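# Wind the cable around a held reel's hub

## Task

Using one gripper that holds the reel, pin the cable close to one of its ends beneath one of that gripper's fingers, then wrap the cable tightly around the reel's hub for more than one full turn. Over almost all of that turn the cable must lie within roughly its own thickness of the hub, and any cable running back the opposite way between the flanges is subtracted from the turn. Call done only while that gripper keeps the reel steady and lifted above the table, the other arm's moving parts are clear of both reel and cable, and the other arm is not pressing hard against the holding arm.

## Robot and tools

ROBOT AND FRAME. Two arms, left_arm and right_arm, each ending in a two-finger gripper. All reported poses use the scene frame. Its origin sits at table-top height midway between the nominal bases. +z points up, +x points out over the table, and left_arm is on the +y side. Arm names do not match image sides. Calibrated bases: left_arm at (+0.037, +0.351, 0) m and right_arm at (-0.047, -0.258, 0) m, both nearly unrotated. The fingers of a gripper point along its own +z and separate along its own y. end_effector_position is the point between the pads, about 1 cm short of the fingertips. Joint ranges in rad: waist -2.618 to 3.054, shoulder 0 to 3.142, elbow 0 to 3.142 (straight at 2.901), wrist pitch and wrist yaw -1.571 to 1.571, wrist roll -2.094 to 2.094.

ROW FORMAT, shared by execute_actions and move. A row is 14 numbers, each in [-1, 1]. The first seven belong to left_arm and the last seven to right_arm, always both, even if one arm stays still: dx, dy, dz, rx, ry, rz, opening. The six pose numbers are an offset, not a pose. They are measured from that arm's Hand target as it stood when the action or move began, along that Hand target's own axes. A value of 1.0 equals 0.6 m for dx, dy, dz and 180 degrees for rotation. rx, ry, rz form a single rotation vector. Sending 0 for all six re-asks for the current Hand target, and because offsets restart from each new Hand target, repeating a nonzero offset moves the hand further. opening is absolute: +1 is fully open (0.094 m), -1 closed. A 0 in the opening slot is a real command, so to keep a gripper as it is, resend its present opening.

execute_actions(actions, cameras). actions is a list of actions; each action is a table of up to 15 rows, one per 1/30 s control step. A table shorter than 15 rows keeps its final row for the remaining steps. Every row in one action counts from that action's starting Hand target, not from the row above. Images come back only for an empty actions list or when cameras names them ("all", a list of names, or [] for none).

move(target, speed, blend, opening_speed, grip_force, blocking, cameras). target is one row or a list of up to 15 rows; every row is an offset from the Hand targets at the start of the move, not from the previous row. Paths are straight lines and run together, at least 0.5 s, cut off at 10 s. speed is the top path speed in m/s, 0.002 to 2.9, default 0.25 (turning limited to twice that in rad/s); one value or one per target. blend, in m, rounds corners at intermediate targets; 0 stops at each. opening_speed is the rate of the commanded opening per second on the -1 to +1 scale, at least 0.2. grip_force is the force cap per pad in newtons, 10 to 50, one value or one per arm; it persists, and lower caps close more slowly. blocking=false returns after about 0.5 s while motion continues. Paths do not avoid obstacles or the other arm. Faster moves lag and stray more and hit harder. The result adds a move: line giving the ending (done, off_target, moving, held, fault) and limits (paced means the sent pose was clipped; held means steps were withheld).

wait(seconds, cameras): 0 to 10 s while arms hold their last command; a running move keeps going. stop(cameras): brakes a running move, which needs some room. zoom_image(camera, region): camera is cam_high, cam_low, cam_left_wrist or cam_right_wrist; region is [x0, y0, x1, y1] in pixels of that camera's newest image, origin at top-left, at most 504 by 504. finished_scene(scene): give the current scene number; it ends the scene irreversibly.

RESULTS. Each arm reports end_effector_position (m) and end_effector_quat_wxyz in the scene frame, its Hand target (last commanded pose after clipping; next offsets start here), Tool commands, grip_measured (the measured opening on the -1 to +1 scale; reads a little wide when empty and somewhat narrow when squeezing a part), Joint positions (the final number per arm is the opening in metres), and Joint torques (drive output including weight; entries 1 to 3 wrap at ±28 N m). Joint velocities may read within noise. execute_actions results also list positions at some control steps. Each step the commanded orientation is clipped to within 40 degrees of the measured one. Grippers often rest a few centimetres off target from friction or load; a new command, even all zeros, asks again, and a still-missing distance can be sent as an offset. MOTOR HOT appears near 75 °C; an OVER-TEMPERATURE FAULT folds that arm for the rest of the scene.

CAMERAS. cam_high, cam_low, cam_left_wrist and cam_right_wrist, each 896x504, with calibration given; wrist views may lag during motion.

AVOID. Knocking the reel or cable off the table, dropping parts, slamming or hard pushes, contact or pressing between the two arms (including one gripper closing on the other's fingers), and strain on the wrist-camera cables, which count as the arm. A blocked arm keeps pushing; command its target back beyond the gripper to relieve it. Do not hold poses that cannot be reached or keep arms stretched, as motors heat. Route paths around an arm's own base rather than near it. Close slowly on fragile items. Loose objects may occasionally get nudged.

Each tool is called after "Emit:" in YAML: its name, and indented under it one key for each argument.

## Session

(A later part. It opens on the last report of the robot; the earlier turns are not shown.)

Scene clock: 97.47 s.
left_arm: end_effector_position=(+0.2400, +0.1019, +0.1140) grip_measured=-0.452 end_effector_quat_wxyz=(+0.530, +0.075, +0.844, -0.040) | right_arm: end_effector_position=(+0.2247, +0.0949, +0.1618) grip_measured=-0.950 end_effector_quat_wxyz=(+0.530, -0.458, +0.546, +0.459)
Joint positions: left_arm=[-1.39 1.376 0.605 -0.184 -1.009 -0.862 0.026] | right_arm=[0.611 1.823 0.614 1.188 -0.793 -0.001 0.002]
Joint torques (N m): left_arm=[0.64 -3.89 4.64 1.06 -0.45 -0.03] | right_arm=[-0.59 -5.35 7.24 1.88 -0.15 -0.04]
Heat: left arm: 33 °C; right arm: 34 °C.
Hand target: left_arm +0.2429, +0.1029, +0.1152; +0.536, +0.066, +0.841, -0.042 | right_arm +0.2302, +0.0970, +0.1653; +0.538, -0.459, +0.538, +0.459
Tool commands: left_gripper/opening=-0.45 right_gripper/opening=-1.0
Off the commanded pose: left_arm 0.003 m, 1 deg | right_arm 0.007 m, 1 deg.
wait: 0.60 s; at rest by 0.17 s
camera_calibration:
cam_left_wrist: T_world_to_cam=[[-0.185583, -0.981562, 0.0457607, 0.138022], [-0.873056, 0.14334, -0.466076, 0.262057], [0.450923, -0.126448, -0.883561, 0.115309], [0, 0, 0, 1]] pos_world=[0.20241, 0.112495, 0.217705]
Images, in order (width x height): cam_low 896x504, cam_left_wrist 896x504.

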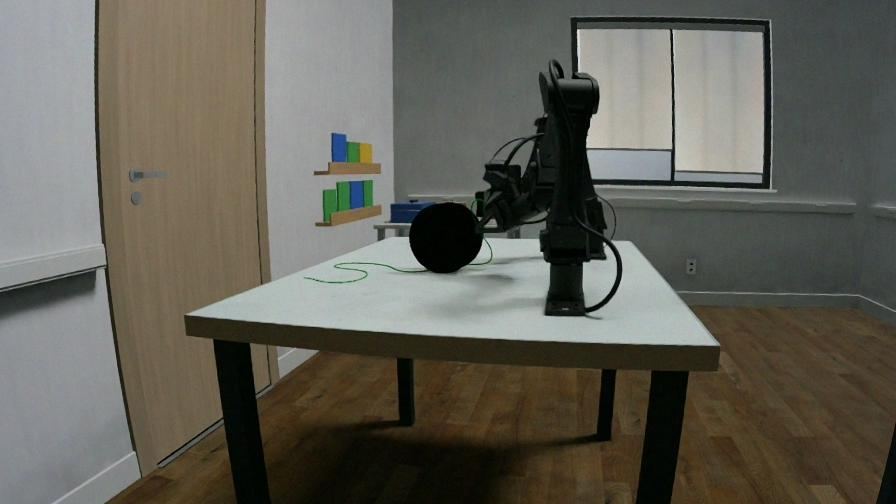

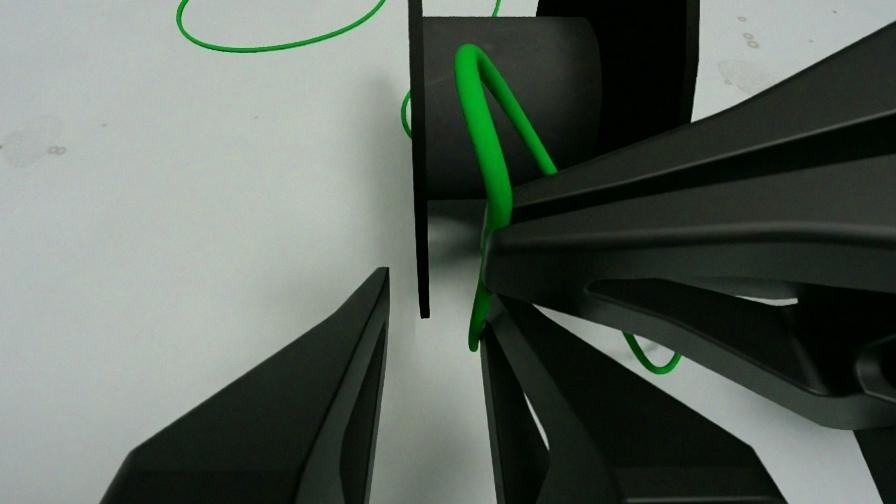

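Emit:
move:
  target: [0,-0.004,0.035,0,0,0,-0.4,0,-0.02,0.003,0,0,0,-1]
  speed: 0.02
  cameras: ["cam_left_wrist","cam_low","cam_right_wrist"]

Emit:
wait:
  seconds: 0.7
  cameras: ["cam_left_wrist"]

Emit:
wait:
  seconds: 0.7
  cameras: ["cam_left_wrist"]

Scene clock: 100.13 s.
left_arm: end_effector_position=(+0.2586, +0.0968, +0.1055) grip_measured=-0.402 end_effector_quat_wxyz=(+0.531, +0.074, +0.843, -0.040) | right_arm: end_effector_position=(+0.2366, +0.0953, +0.1647) grip_measured=-0.950 end_effector_quat_wxyz=(+0.535, -0.459, +0.541, +0.459)
Joint positions: left_arm=[-1.317 1.43 0.589 -0.028 -0.967 -0.758 0.028] | right_arm=[0.59 1.851 0.655 1.188 -0.814 -0.001 0.002]
Joint torques (N m): left_arm=[0.61 -4.16 4.51 1.16 -0.39 -0.04] | right_arm=[-0.75 -5.42 7.43 1.71 -0.09 -0.03]
Heat: left arm: 33 °C; right arm: 34 °C.
Hand target: left_arm +0.2614, +0.0977, +0.1064; +0.536, +0.066, +0.841, -0.042 | right_arm +0.2425, +0.0968, +0.1652; +0.538, -0.459, +0.538, +0.459
Off the commanded pose: left_arm 0.003 m, 1 deg | right_arm 0.006 m, 0 deg.
move: done
camera_calibration:
cam_left_wrist: T_world_to_cam=[[-0.184046, -0.98189, 0.0449359, 0.136503], [-0.872465, 0.142138, -0.467548, 0.275184], [0.452693, -0.125255, -0.882825, 0.098074], [0, 0, 0, 1]] pos_world=[0.220814, 0.107201, 0.20911]
cam_right_wrist: T_world_to_cam=[[0.982365, -0.177873, 0.0576217, -0.223956], [-0.0529072, -0.560031, -0.82678, 0.222651], [0.179332, 0.809151, -0.559566, 0.091163], [0, 0, 0, 1]] pos_world=[0.215438, 0.011091, 0.248]
Images, in order (width x height): cam_low 896x504, cam_left_wrist 896x504, cam_right_wrist 896x504.

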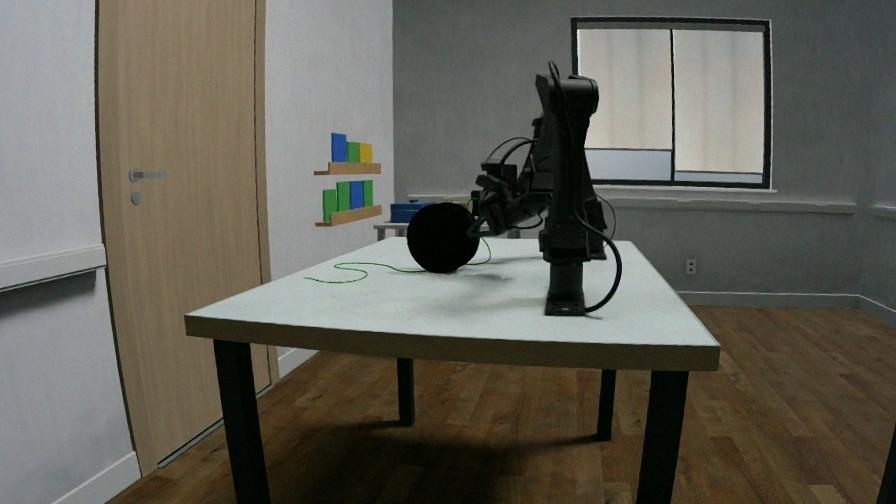

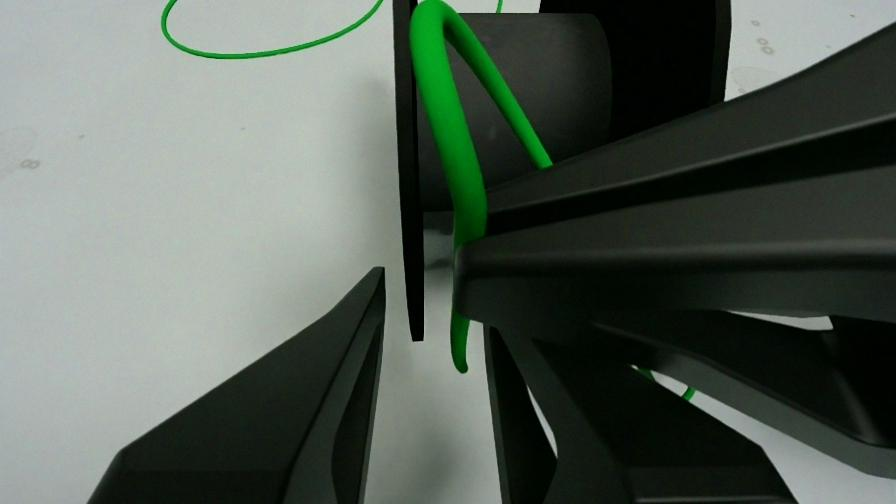

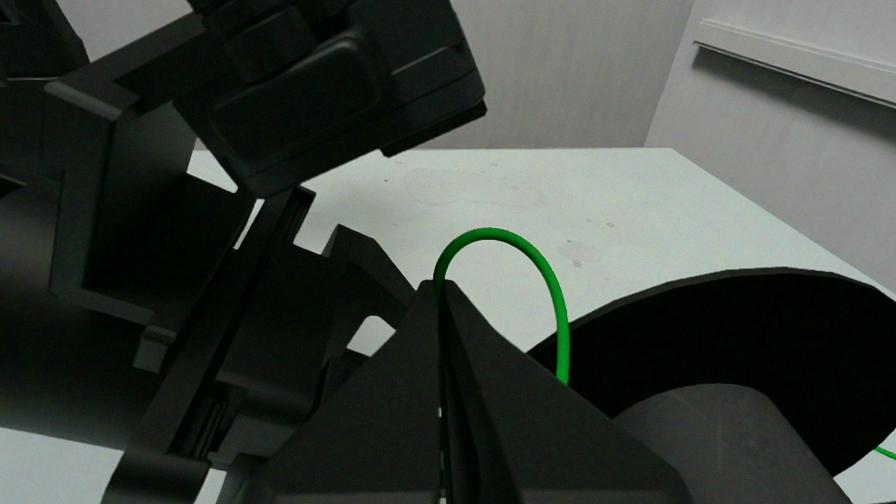

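Scene clock: 100.83 s.
left_arm: end_effector_position=(+0.2586, +0.0966, +0.1056) grip_measured=-0.402 end_effector_quat_wxyz=(+0.531, +0.075, +0.843, -0.040) | right_arm: end_effector_position=(+0.2366, +0.0953, +0.1647) grip_measured=-0.950 end_effector_quat_wxyz=(+0.535, -0.459, +0.541, +0.459)
Joint positions: left_arm=[-1.317 1.43 0.589 -0.027 -0.967 -0.758 0.028] | right_arm=[0.59 1.851 0.655 1.188 -0.814 -0.001 0.002]
Joint torques (N m): left_arm=[0.58 -4.16 4.55 1.16 -0.37 -0.03] | right_arm=[-0.58 -5.63 7.68 1.76 -0.12 0.02]
Heat: left arm: 33 °C; right arm: 34 °C.
Hand target: left_arm +0.2614, +0.0976, +0.1064; +0.536, +0.066, +0.841, -0.042 | right_arm +0.2425, +0.0968, +0.1652; +0.538, -0.459, +0.538, +0.459
Tool commands: left_gripper/opening=-0.4 right_gripper/opening=-1.0
Off the commanded pose: left_arm 0.003 m, 1 deg | right_arm 0.006 m, 0 deg.
wait: 0.70 s; at rest by 0.17 s
camera_calibration:
cam_left_wrist: T_world_to_cam=[[-0.184416, -0.981798, 0.045425, 0.13647], [-0.872425, 0.142238, -0.467594, 0.275174], [0.452621, -0.125862, -0.882776, 0.0981441], [0, 0, 0, 1]] pos_world=[0.220814, 0.107199, 0.20911]
Images, in order (width x height): cam_left_wrist 896x504.

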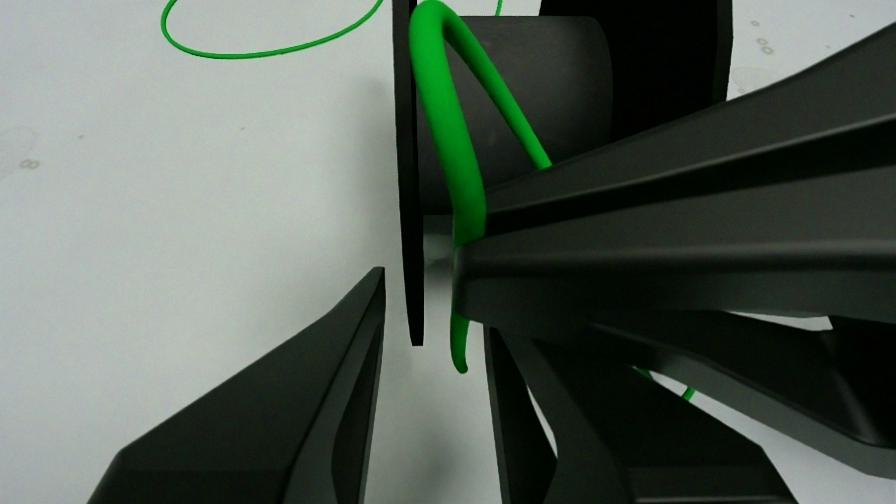

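Scene clock: 101.53 s.
left_arm: end_effector_position=(+0.2586, +0.0966, +0.1056) grip_measured=-0.402 end_effector_quat_wxyz=(+0.531, +0.075, +0.843, -0.040) | right_arm: end_effector_position=(+0.2366, +0.0953, +0.1647) grip_measured=-0.950 end_effector_quat_wxyz=(+0.535, -0.459, +0.541, +0.459)
Joint positions: left_arm=[-1.317 1.43 0.589 -0.027 -0.967 -0.758 0.028] | right_arm=[0.59 1.851 0.655 1.188 -0.814 -0.001 0.002]
Joint torques (N m): left_arm=[0.59 -4.21 4.51 1.16 -0.38 -0.02] | right_arm=[-0.47 -5.55 7.57 1.76 -0.1 -0.02]
Heat: left arm: 33 °C; right arm: 34 °C.
Hand target: left_arm +0.2614, +0.0976, +0.1064; +0.536, +0.066, +0.841, -0.042 | right_arm +0.2425, +0.0968, +0.1652; +0.538, -0.459, +0.538, +0.459
Tool commands: left_gripper/opening=-0.4 right_gripper/opening=-1.0
Off the commanded pose: left_arm 0.003 m, 1 deg | right_arm 0.006 m, 0 deg.
wait: 0.70 s; at rest by 0.17 s
camera_calibration:
cam_left_wrist: T_world_to_cam=[[-0.184416, -0.981798, 0.045425, 0.13647], [-0.872425, 0.142238, -0.467594, 0.275174], [0.452621, -0.125862, -0.882776, 0.0981441], [0, 0, 0, 1]] pos_world=[0.220814, 0.107199, 0.20911]
Images, in order (width x height): cam_left_wrist 896x504.

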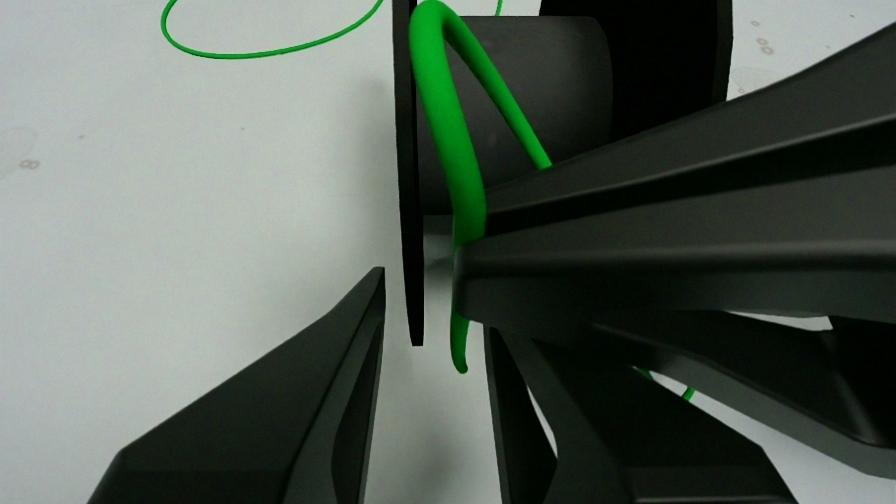

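Emit:
move:
  target:
    - [0,0,0,0,0,0,-0.4,-0.085,0,0,0,0,0,-1]
    - [0,0,0,0,0,0,-0.4,-0.085,-0.09,0,0,0,0,-1]
  speed: 0.06
  blend: [0.01,0]
  cameras: ["all"]

Scene clock: 109.30 s.
left_arm: end_effector_position=(+0.2586, +0.0965, +0.1056) grip_measured=-0.402 end_effector_quat_wxyz=(+0.531, +0.074, +0.843, -0.040) | right_arm: end_effector_position=(+0.2899, +0.0868, +0.2178) grip_measured=-0.950 end_effector_quat_wxyz=(+0.542, -0.459, +0.535, +0.457)
Joint positions: left_arm=[-1.317 1.43 0.589 -0.026 -0.967 -0.758 0.028] | right_arm=[0.485 1.814 0.892 0.932 -0.917 -0.001 0.002]
Joint torques (N m): left_arm=[0.62 -4.16 4.52 1.17 -0.38 -0.04] | right_arm=[-0.57 -6.37 9.05 1.5 -0.14 -0.01]
Heat: left arm: 33 °C; right arm: 34 °C.
Hand target: left_arm +0.2614, +0.0976, +0.1064; +0.536, +0.066, +0.841, -0.042 | right_arm +0.2957, +0.0884, +0.2162; +0.538, -0.459, +0.538, +0.459
Off the commanded pose: left_arm 0.003 m, 1 deg | right_arm 0.006 m, 1 deg.
move: done
camera_calibration:
cam_left_wrist: T_world_to_cam=[[-0.184655, -0.981735, 0.0458176, 0.13633], [-0.872264, 0.142228, -0.467895, 0.275265], [0.452832, -0.126364, -0.882596, 0.0981895], [0, 0, 0, 1]] pos_world=[0.220815, 0.107097, 0.209211]
cam_right_wrist: T_world_to_cam=[[0.980927, -0.18081, 0.0713387, -0.283233], [-0.0412029, -0.552099, -0.83276, 0.261835], [0.189957, 0.813938, -0.549019, 0.11241], [0, 0, 0, 1]] pos_world=[0.267266, 0.0018525, 0.299967]

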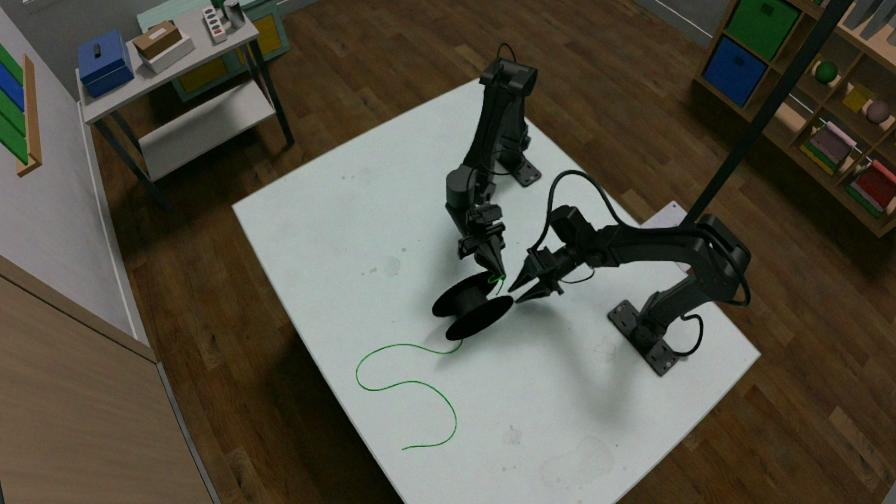

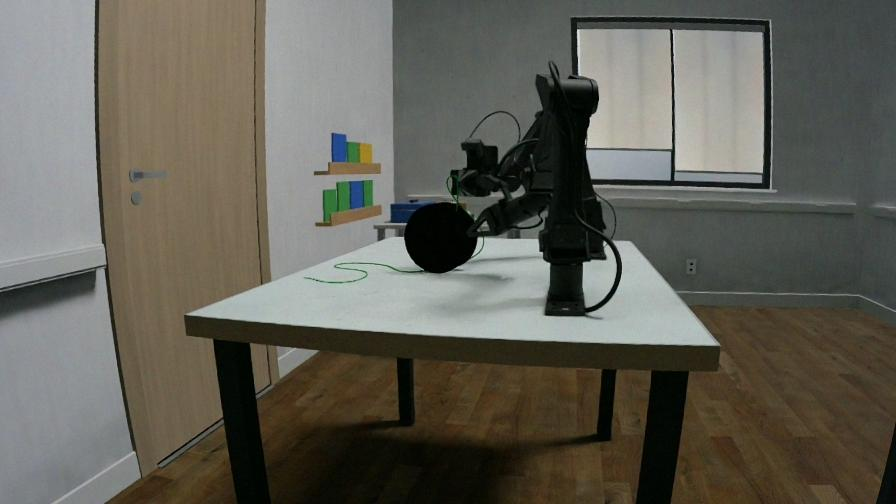

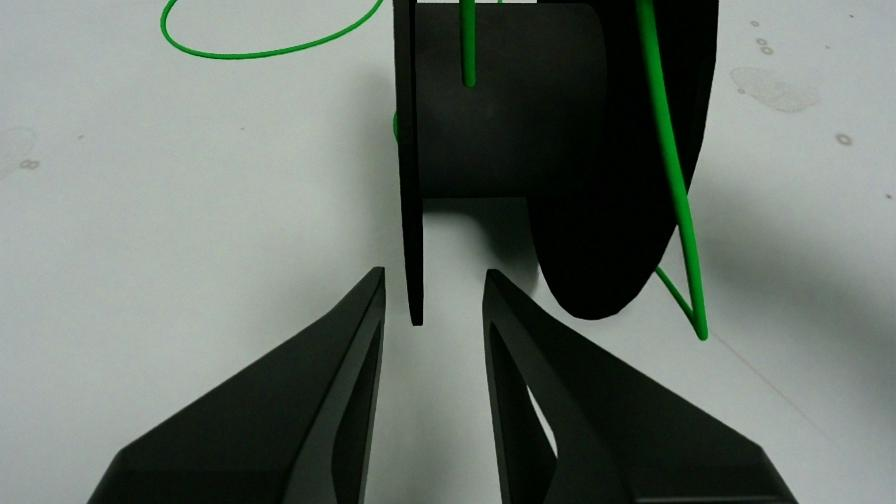

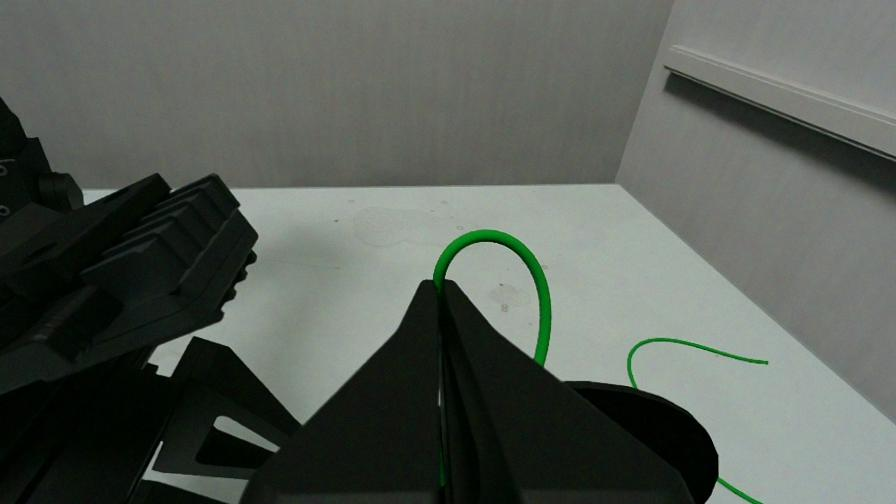

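Emit:
move:
  target:
    - [0,0.004,0.033,0,0,0,-0.4,0,0.02,0,0,0,0,-1]
    - [0,0.004,0.033,0,0,0,-0.4,0.1,0.047,0,0,0,0,-1]
  speed: 0.05
  blend: [0.005,0]
  cameras: ["all"]

Emit:
wait:
  seconds: 0.7
  cameras: ["cam_left_wrist"]

Scene clock: 114.27 s.
left_arm: end_effector_position=(+0.2770, +0.0963, +0.0975) grip_measured=-0.402 end_effector_quat_wxyz=(+0.531, +0.074, +0.843, -0.039) | right_arm: end_effector_position=(+0.2683, +0.0918, +0.1731) grip_measured=-0.950 end_effector_quat_wxyz=(+0.550, -0.464, +0.521, +0.459)
Joint positions: left_arm=[-1.245 1.475 0.569 0.111 -0.92 -0.668 0.028] | right_arm=[0.524 1.927 0.767 1.202 -0.89 -0.001 0.002]
Joint torques (N m): left_arm=[0.53 -4.38 4.4 1.26 -0.33 -0.02] | right_arm=[0.58 -5.68 4.23 1.65 0.11 -0.01]
Heat: left arm: 33 °C; right arm: 34 °C.
Hand target: left_arm +0.2795, +0.0972, +0.0980; +0.536, +0.066, +0.841, -0.042 | right_arm +0.2679, +0.0928, +0.1563; +0.538, -0.459, +0.538, +0.459
Off the commanded pose: left_arm 0.003 m, 1 deg | right_arm 0.017 m, 3 deg.
move: off_target (right_arm)
camera_calibration:
cam_left_wrist: T_world_to_cam=[[-0.182393, -0.982173, 0.0454955, 0.139368], [-0.872073, 0.140229, -0.468854, 0.287797], [0.454116, -0.125191, -0.882103, 0.0820991], [0, 0, 0, 1]] pos_world=[0.239117, 0.106804, 0.201014]
cam_right_wrist: T_world_to_cam=[[0.980848, -0.169721, 0.0955646, -0.263196], [-0.0111628, -0.538814, -0.842351, 0.218859], [0.194456, 0.825151, -0.530389, 0.0823871], [0, 0, 0, 1]] pos_world=[0.244578, 0.00527249, 0.253205]

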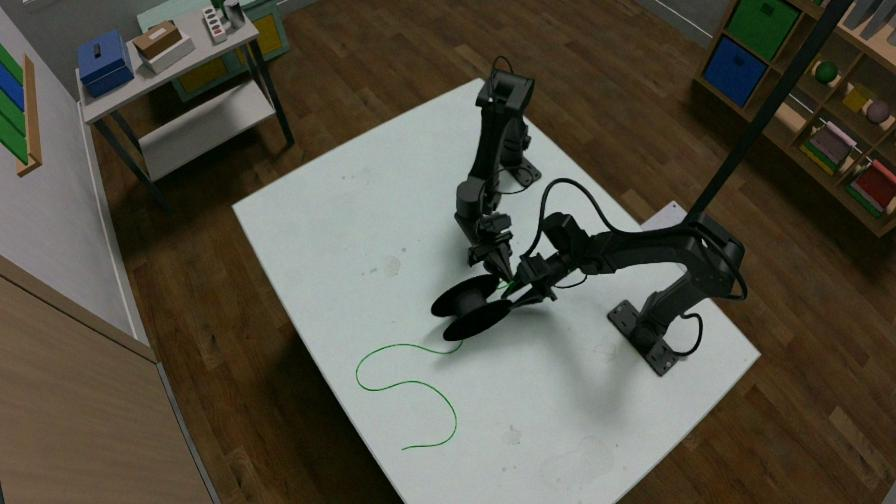

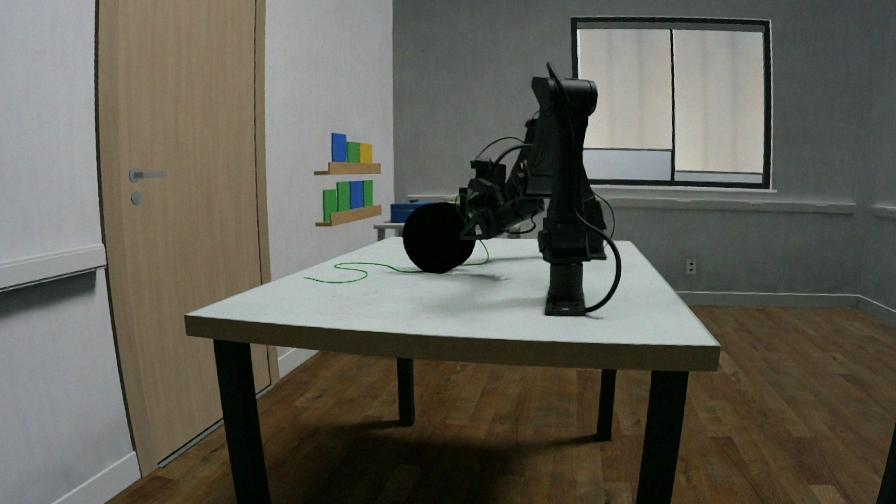

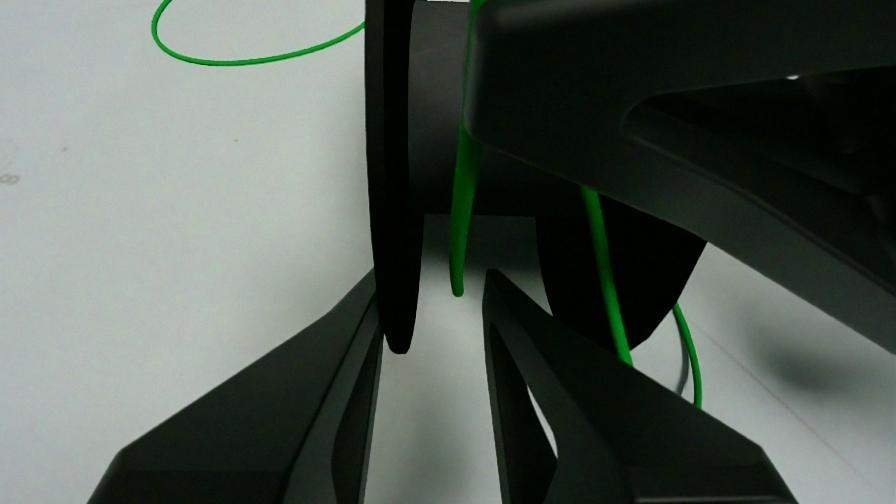

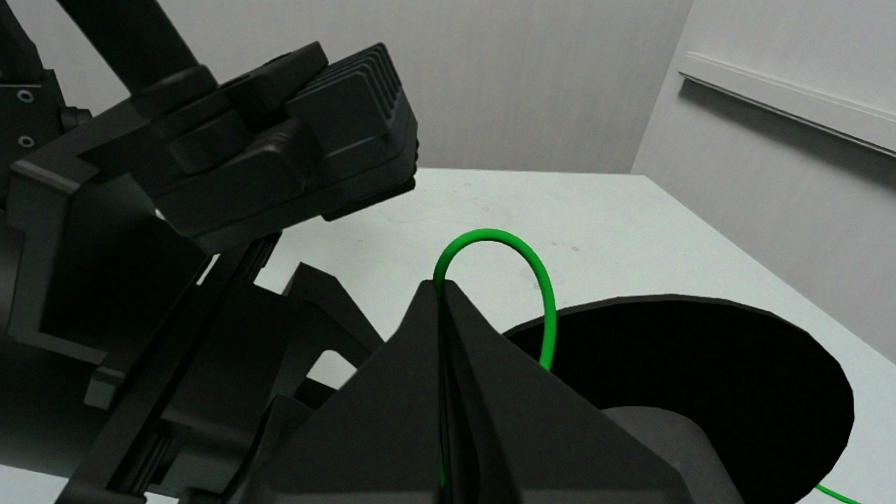

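Scene clock: 114.97 s.
left_arm: end_effector_position=(+0.2770, +0.0963, +0.0975) grip_measured=-0.402 end_effector_quat_wxyz=(+0.531, +0.074, +0.843, -0.039) | right_arm: end_effector_position=(+0.2684, +0.0918, +0.1732) grip_measured=-0.950 end_effector_quat_wxyz=(+0.551, -0.464, +0.521, +0.459)
Joint positions: left_arm=[-1.245 1.475 0.569 0.111 -0.92 -0.668 0.028] | right_arm=[0.524 1.927 0.767 1.202 -0.89 -0.001 0.002]
Joint torques (N m): left_arm=[0.55 -4.41 4.4 1.25 -0.32 -0.02] | right_arm=[0.32 -5.71 4.19 1.64 0.15 -0.04]
Heat: left arm: 33 °C; right arm: 34 °C.
Hand target: left_arm +0.2795, +0.0972, +0.0980; +0.536, +0.066, +0.841, -0.042 | right_arm +0.2679, +0.0928, +0.1563; +0.538, -0.459, +0.538, +0.459
Tool commands: left_gripper/opening=-0.4 right_gripper/opening=-1.0
Off the commanded pose: left_arm 0.003 m, 1 deg | right_arm 0.017 m, 3 deg.
wait: 0.70 s; at rest by 0.17 s
camera_calibration:
cam_left_wrist: T_world_to_cam=[[-0.182393, -0.982173, 0.0454955, 0.139368], [-0.872073, 0.140229, -0.468854, 0.287797], [0.454116, -0.125191, -0.882103, 0.0820991], [0, 0, 0, 1]] pos_world=[0.239117, 0.106804, 0.201014]
Images, in order (width x height): cam_left_wrist 896x504.

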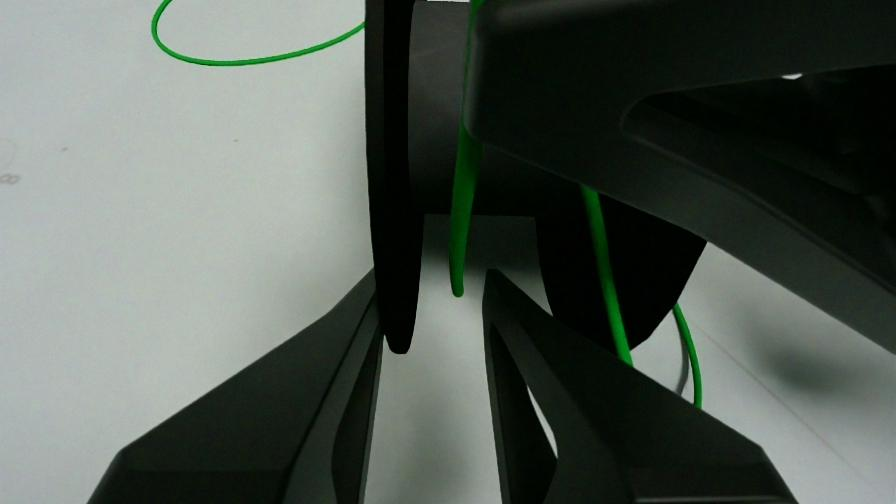

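Emit:
zoom_image:
  camera: "cam_high"
  region: [400, 180, 640, 360]

Emit:
zoom_image:
  camera: "cam_low"
  region: [380, 120, 600, 285]

This scene's latest camera images include none from cam_high. They are from: cam_left_wrist. cam_high's image comes with the result of a call that names it in "cameras".

This scene's latest camera images include none from cam_low. They are from: cam_left_wrist. cam_low's image comes with the result of a call that names it in "cameras".

Emit:
move:
  target: [0,0,0,0,0,0,-0.4,-0.02,0,0,0,0,0,-1]
  speed: 0.1
  cameras: ["all"]

Emit:
zoom_image:
  camera: "cam_high"
  region: [420, 200, 600, 350]

Emit:
zoom_image:
  camera: "cam_low"
  region: [380, 120, 600, 285]

Scene clock: 119.80 s.
left_arm: end_effector_position=(+0.2770, +0.0963, +0.0975) grip_measured=-0.402 end_effector_quat_wxyz=(+0.531, +0.074, +0.843, -0.039) | right_arm: end_effector_position=(+0.2684, +0.0918, +0.1729) grip_measured=-0.950 end_effector_quat_wxyz=(+0.550, -0.464, +0.521, +0.459)
Joint positions: left_arm=[-1.245 1.475 0.569 0.111 -0.92 -0.668 0.028] | right_arm=[0.524 1.927 0.767 1.201 -0.89 -0.001 0.002]
Joint torques (N m): left_arm=[0.55 -4.37 4.36 1.25 -0.33 -0.03] | right_arm=[0.14 -8.8 4.92 1.21 0.11 0]
Heat: left arm: 33 °C; right arm: 34 °C.
Hand target: left_arm +0.2795, +0.0972, +0.0980; +0.536, +0.066, +0.841, -0.042 | right_arm +0.2679, +0.0928, +0.1683; +0.538, -0.459, +0.538, +0.459
Off the commanded pose: left_arm 0.003 m, 1 deg | right_arm 0.005 m, 2 deg.
move: done
camera_calibration:
cam_left_wrist: T_world_to_cam=[[-0.182393, -0.982173, 0.0454955, 0.139368], [-0.872073, 0.140229, -0.468854, 0.287797], [0.454116, -0.125191, -0.882103, 0.0820991], [0, 0, 0, 1]] pos_world=[0.239117, 0.106804, 0.201014]
cam_right_wrist: T_world_to_cam=[[0.980872, -0.1701, 0.0946353, -0.26304], [-0.0122815, -0.539287, -0.842033, 0.219029], [0.194265, 0.824764, -0.53106, 0.0824489], [0, 0, 0, 1]] pos_world=[0.244681, 0.00537529, 0.253107]

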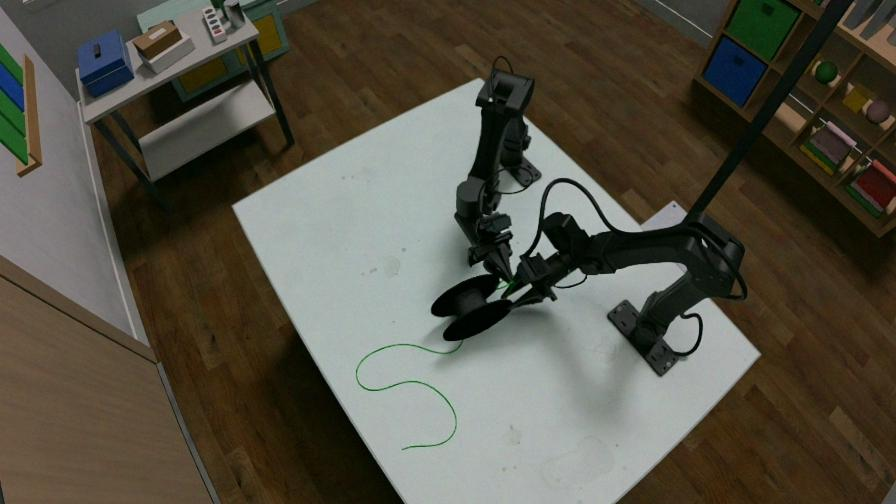

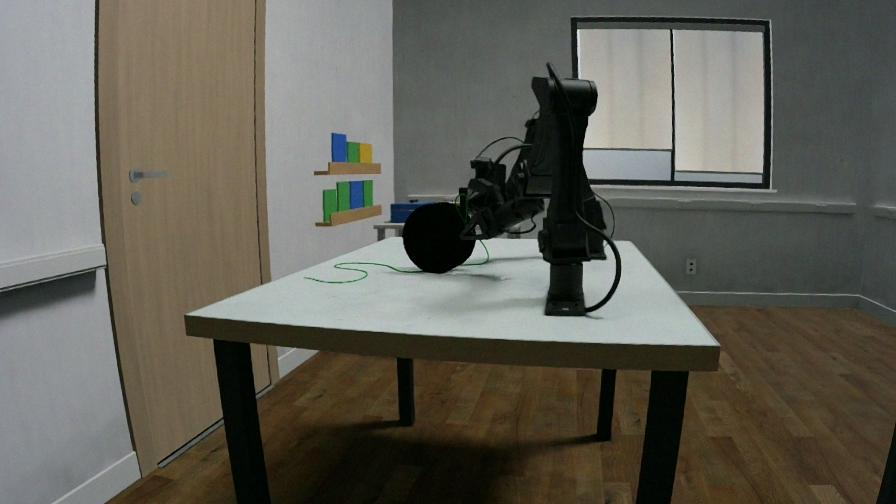

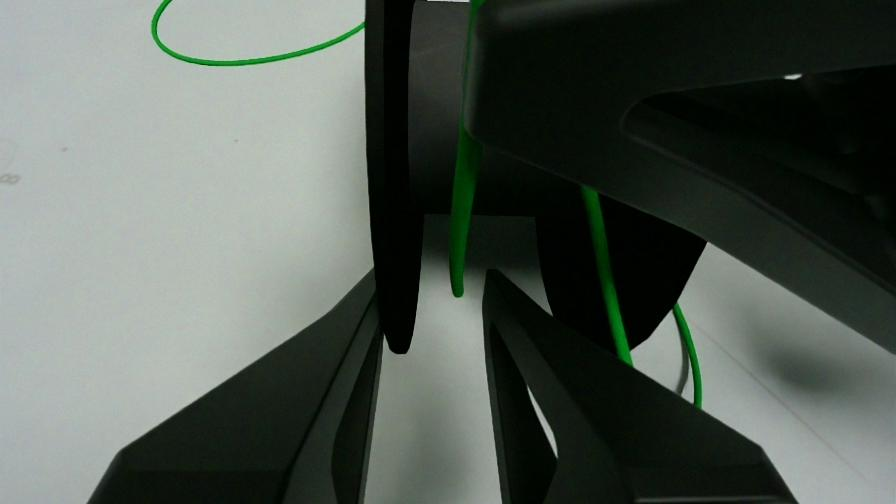

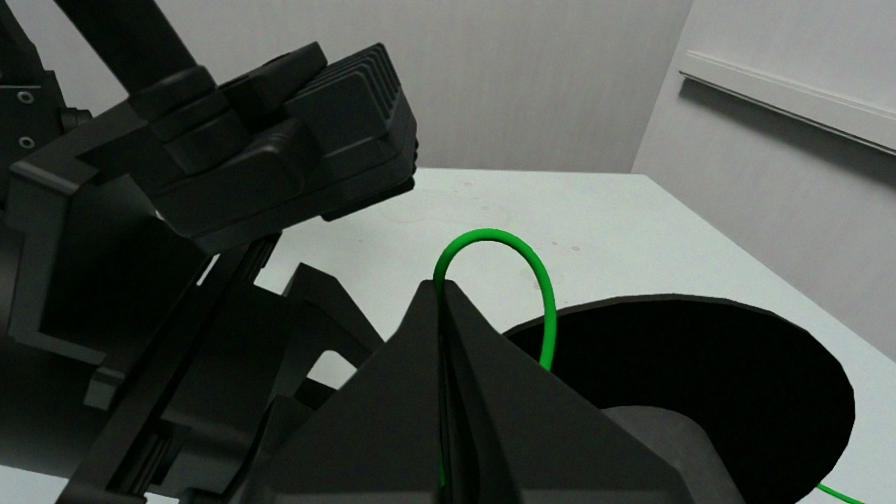

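Scaled by 2.800 from the camera's 896x504 image, which has a finer 1280x720 frame.

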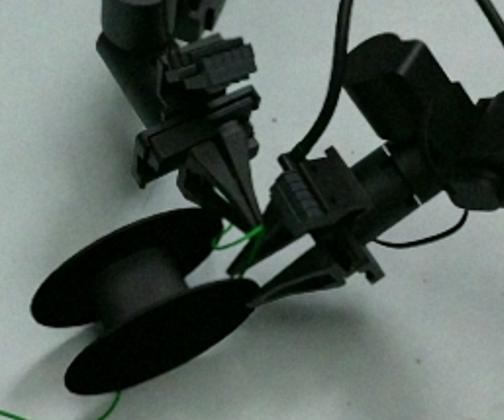

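Scaled by 2.291 from the camera's 896x504 image, which has a finer 1280x720 frame.

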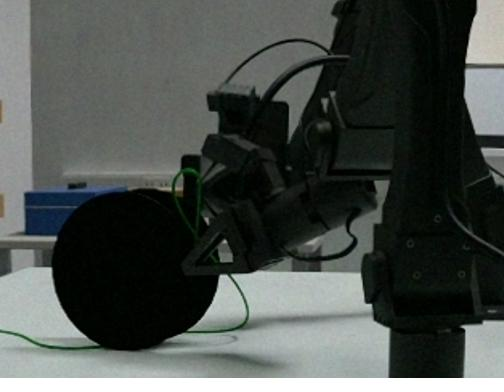

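Emit:
move:
  target: [0,0,0,0,0,0,-0.4,0.042,-0.006,0,0,0,0,-1]
  speed: 0.05
  cameras: ["cam_left_wrist","cam_right_wrist"]

Scene clock: 122.43 s.
left_arm: end_effector_position=(+0.2770, +0.0963, +0.0975) grip_measured=-0.402 end_effector_quat_wxyz=(+0.531, +0.074, +0.843, -0.039) | right_arm: end_effector_position=(+0.2705, +0.0931, +0.1557) grip_measured=-0.950 end_effector_quat_wxyz=(+0.546, -0.463, +0.525, +0.459)
Joint positions: left_arm=[-1.245 1.475 0.569 0.111 -0.92 -0.668 0.028] | right_arm=[0.524 1.989 0.767 1.251 -0.89 -0.001 0.002]
Joint torques (N m): left_arm=[0.55 -4.38 4.37 1.25 -0.33 -0.02] | right_arm=[-0.18 -6.27 4.26 1.61 0.03 0.05]
Heat: left arm: 33 °C; right arm: 34 °C.
Hand target: left_arm +0.2795, +0.0972, +0.0980; +0.536, +0.066, +0.841, -0.042 | right_arm +0.2715, +0.0922, +0.1431; +0.538, -0.459, +0.538, +0.459
Off the commanded pose: left_arm 0.003 m, 1 deg | right_arm 0.013 m, 2 deg.
move: off_target (right_arm)
camera_calibration:
cam_left_wrist: T_world_to_cam=[[-0.182393, -0.982173, 0.0454955, 0.139368], [-0.872073, 0.140229, -0.468854, 0.287797], [0.454116, -0.125191, -0.882103, 0.0820991], [0, 0, 0, 1]] pos_world=[0.239117, 0.106804, 0.201014]
cam_right_wrist: T_world_to_cam=[[0.981727, -0.169634, 0.086235, -0.2622], [-0.0203141, -0.543998, -0.838841, 0.207384], [0.189207, 0.821761, -0.537503, 0.0745223], [0, 0, 0, 1]] pos_world=[0.247521, 0.00709897, 0.236629]
Images, in order (width x height): cam_left_wrist 896x504, cam_right_wrist 896x504.

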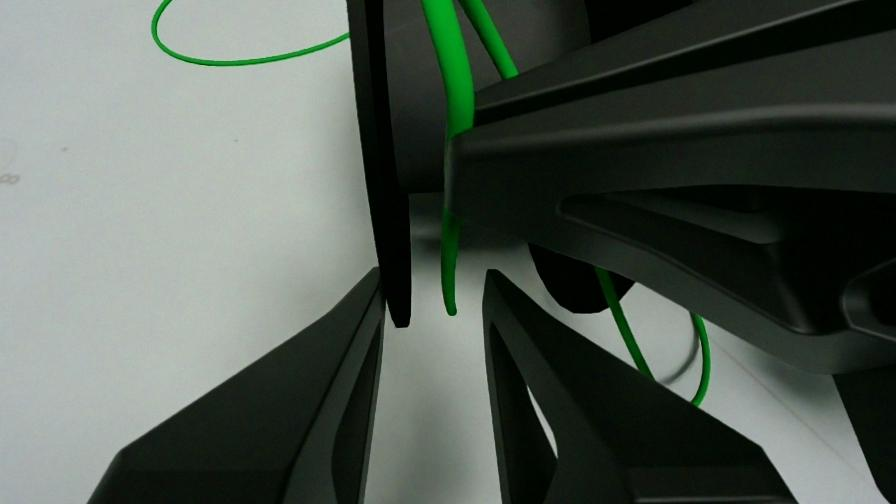

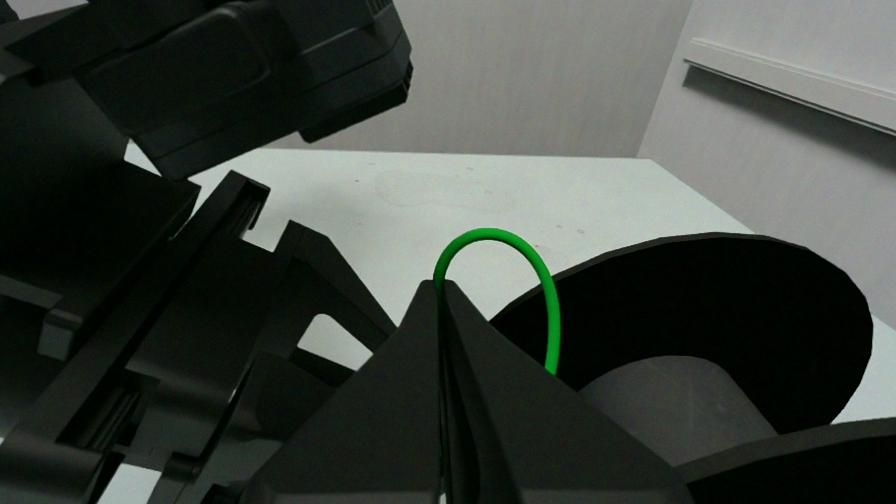

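Emit:
move:
  target: [-0.016,0.002,0.003,0,0,0,-0.4,0.01,-0.003,0,0,0,0,-1]
  speed: 0.04
  cameras: ["cam_left_wrist","cam_right_wrist"]

Scene clock: 124.73 s.
left_arm: end_effector_position=(+0.2815, +0.0996, +0.0959) grip_measured=-0.402 end_effector_quat_wxyz=(+0.528, +0.079, +0.845, -0.032) | right_arm: end_effector_position=(+0.2713, +0.0935, +0.1452) grip_measured=-0.950 end_effector_quat_wxyz=(+0.539, -0.462, +0.532, +0.461)
Joint positions: left_arm=[-1.223 1.475 0.569 0.111 -0.905 -0.642 0.028] | right_arm=[0.524 2.016 0.767 1.258 -0.89 -0.001 0.002]
Joint torques (N m): left_arm=[0.65 -5.82 5.57 1.12 -0.28 0.01] | right_arm=[-0.34 -6.76 4.56 1.82 0.01 -0.01]
Heat: left arm: 33 °C; right arm: 33 °C.
Hand target: left_arm +0.2853, +0.0975, +0.1059; +0.536, +0.066, +0.841, -0.042 | right_arm +0.2732, +0.0919, +0.1371; +0.538, -0.459, +0.538, +0.459
Off the commanded pose: left_arm 0.011 m, 2 deg | right_arm 0.008 m, 1 deg.
move: off_target (left_arm)
camera_calibration:
cam_left_wrist: T_world_to_cam=[[-0.182583, -0.982811, 0.0273118, 0.145324], [-0.875048, 0.149772, -0.460283, 0.289513], [0.44828, -0.107939, -0.887352, 0.0795737], [0, 0, 0, 1]] pos_world=[0.2442, 0.108054, 0.199899]
cam_right_wrist: T_world_to_cam=[[0.983105, -0.168749, 0.0709072, -0.260191], [-0.0347811, -0.552547, -0.832756, 0.202635], [0.179707, 0.81622, -0.549081, 0.0731617], [0, 0, 0, 1]] pos_world=[0.249695, 0.00834234, 0.227367]
Images, in order (width x height): cam_left_wrist 896x504, cam_right_wrist 896x504.

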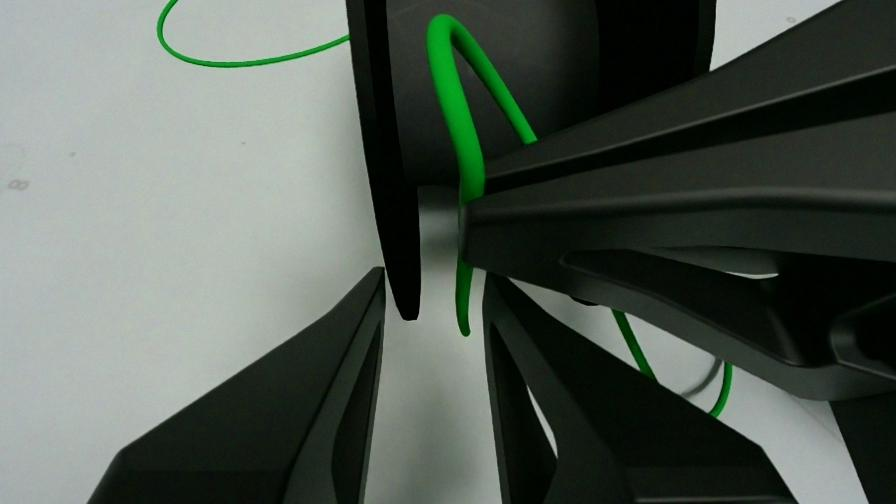

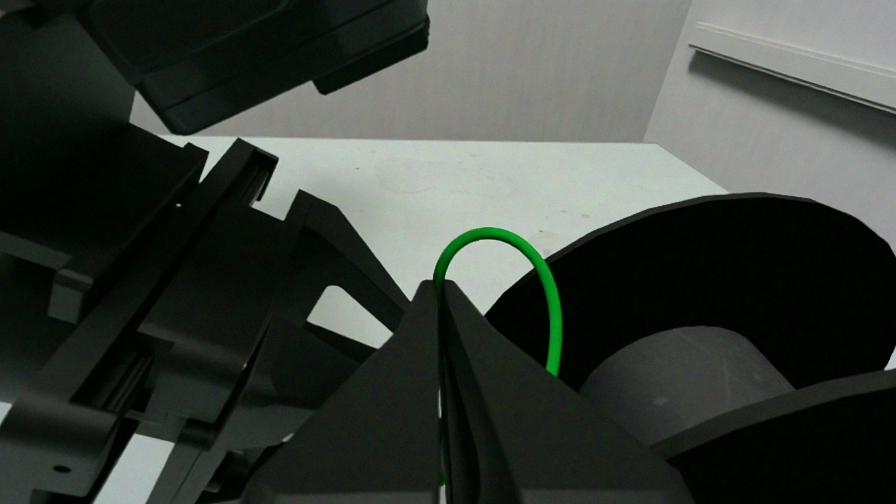

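Emit:
wait:
  seconds: 0.2
  cameras: ["cam_low","cam_high","cam_left_wrist"]

Emit:
zoom_image:
  camera: "cam_low"
  region: [380, 120, 600, 285]

Emit:
zoom_image:
  camera: "cam_high"
  region: [420, 200, 600, 350]

Scene clock: 125.77 s.
left_arm: end_effector_position=(+0.2814, +0.0995, +0.0959) grip_measured=-0.402 end_effector_quat_wxyz=(+0.528, +0.079, +0.845, -0.032) | right_arm: end_effector_position=(+0.2713, +0.0935, +0.1452) grip_measured=-0.950 end_effector_quat_wxyz=(+0.539, -0.462, +0.532, +0.461)
Joint positions: left_arm=[-1.223 1.475 0.569 0.111 -0.904 -0.641 0.028] | right_arm=[0.524 2.016 0.767 1.258 -0.89 -0.001 0.002]
Joint torques (N m): left_arm=[0.69 -5.81 5.61 1.12 -0.34 -0.02] | right_arm=[-0.36 -6.43 4.4 1.86 -0.02 -0.04]
Heat: left arm: 33 °C; right arm: 33 °C.
Hand target: left_arm +0.2853, +0.0975, +0.1059; +0.536, +0.066, +0.841, -0.042 | right_arm +0.2732, +0.0919, +0.1371; +0.538, -0.459, +0.538, +0.459
Tool commands: left_gripper/opening=-0.4 right_gripper/opening=-1.0
Off the commanded pose: left_arm 0.011 m, 2 deg | right_arm 0.008 m, 1 deg.
wait: 0.20 s; at rest from the start
camera_calibration:
cam_left_wrist: T_world_to_cam=[[-0.183465, -0.982657, 0.0269246, 0.1455], [-0.875124, 0.15079, -0.459804, 0.28934], [0.44777, -0.10792, -0.887612, 0.0797366], [0, 0, 0, 1]] pos_world=[0.244199, 0.107953, 0.199898]
Images, in order (width x height): cam_high 896x504, cam_low 896x504, cam_left_wrist 896x504.

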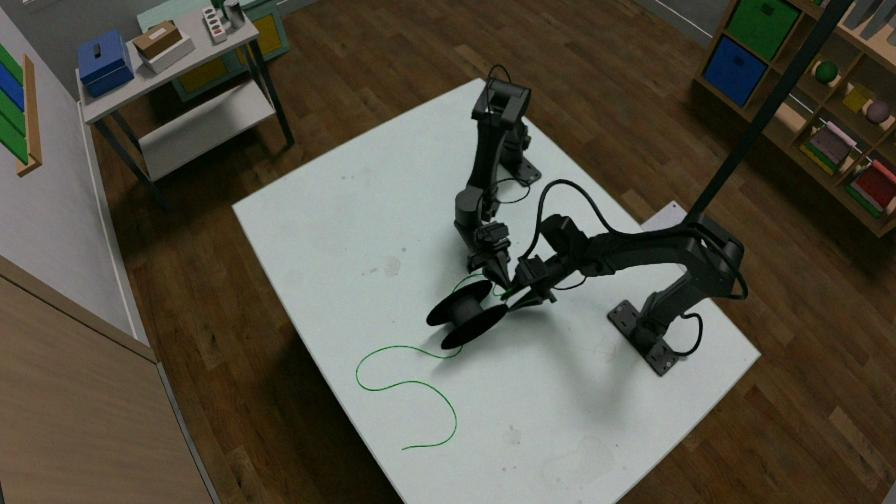

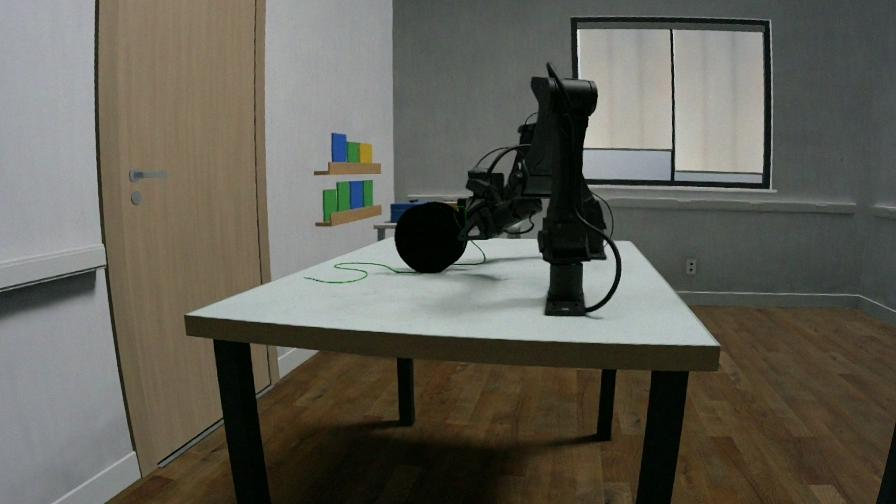

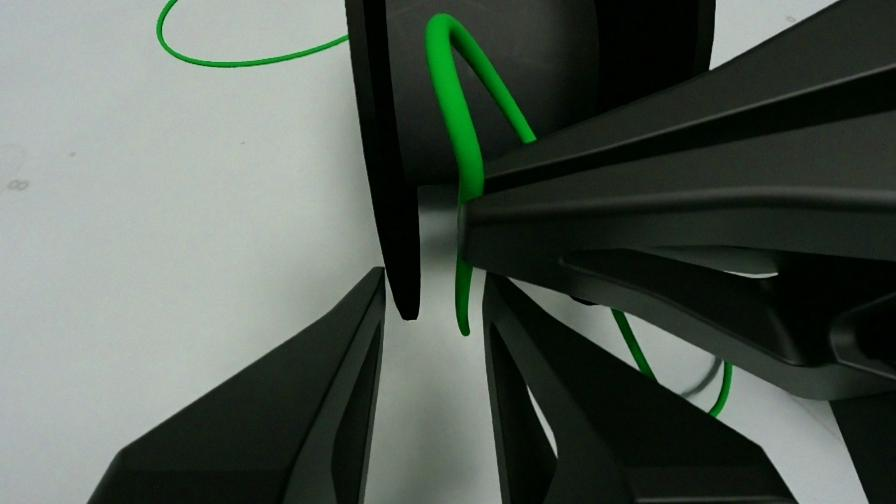

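Scaled by 2.291 from the camera's 896x504 image, which has a finer 1280x720 frame.

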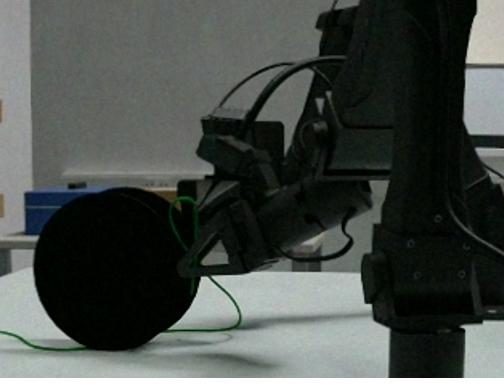

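Scaled by 2.800 from the camera's 896x504 image, which has a finer 1280x720 frame.

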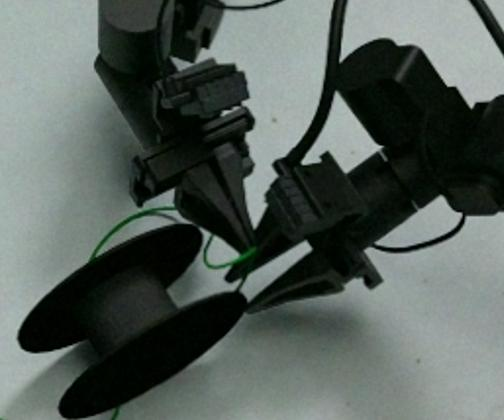

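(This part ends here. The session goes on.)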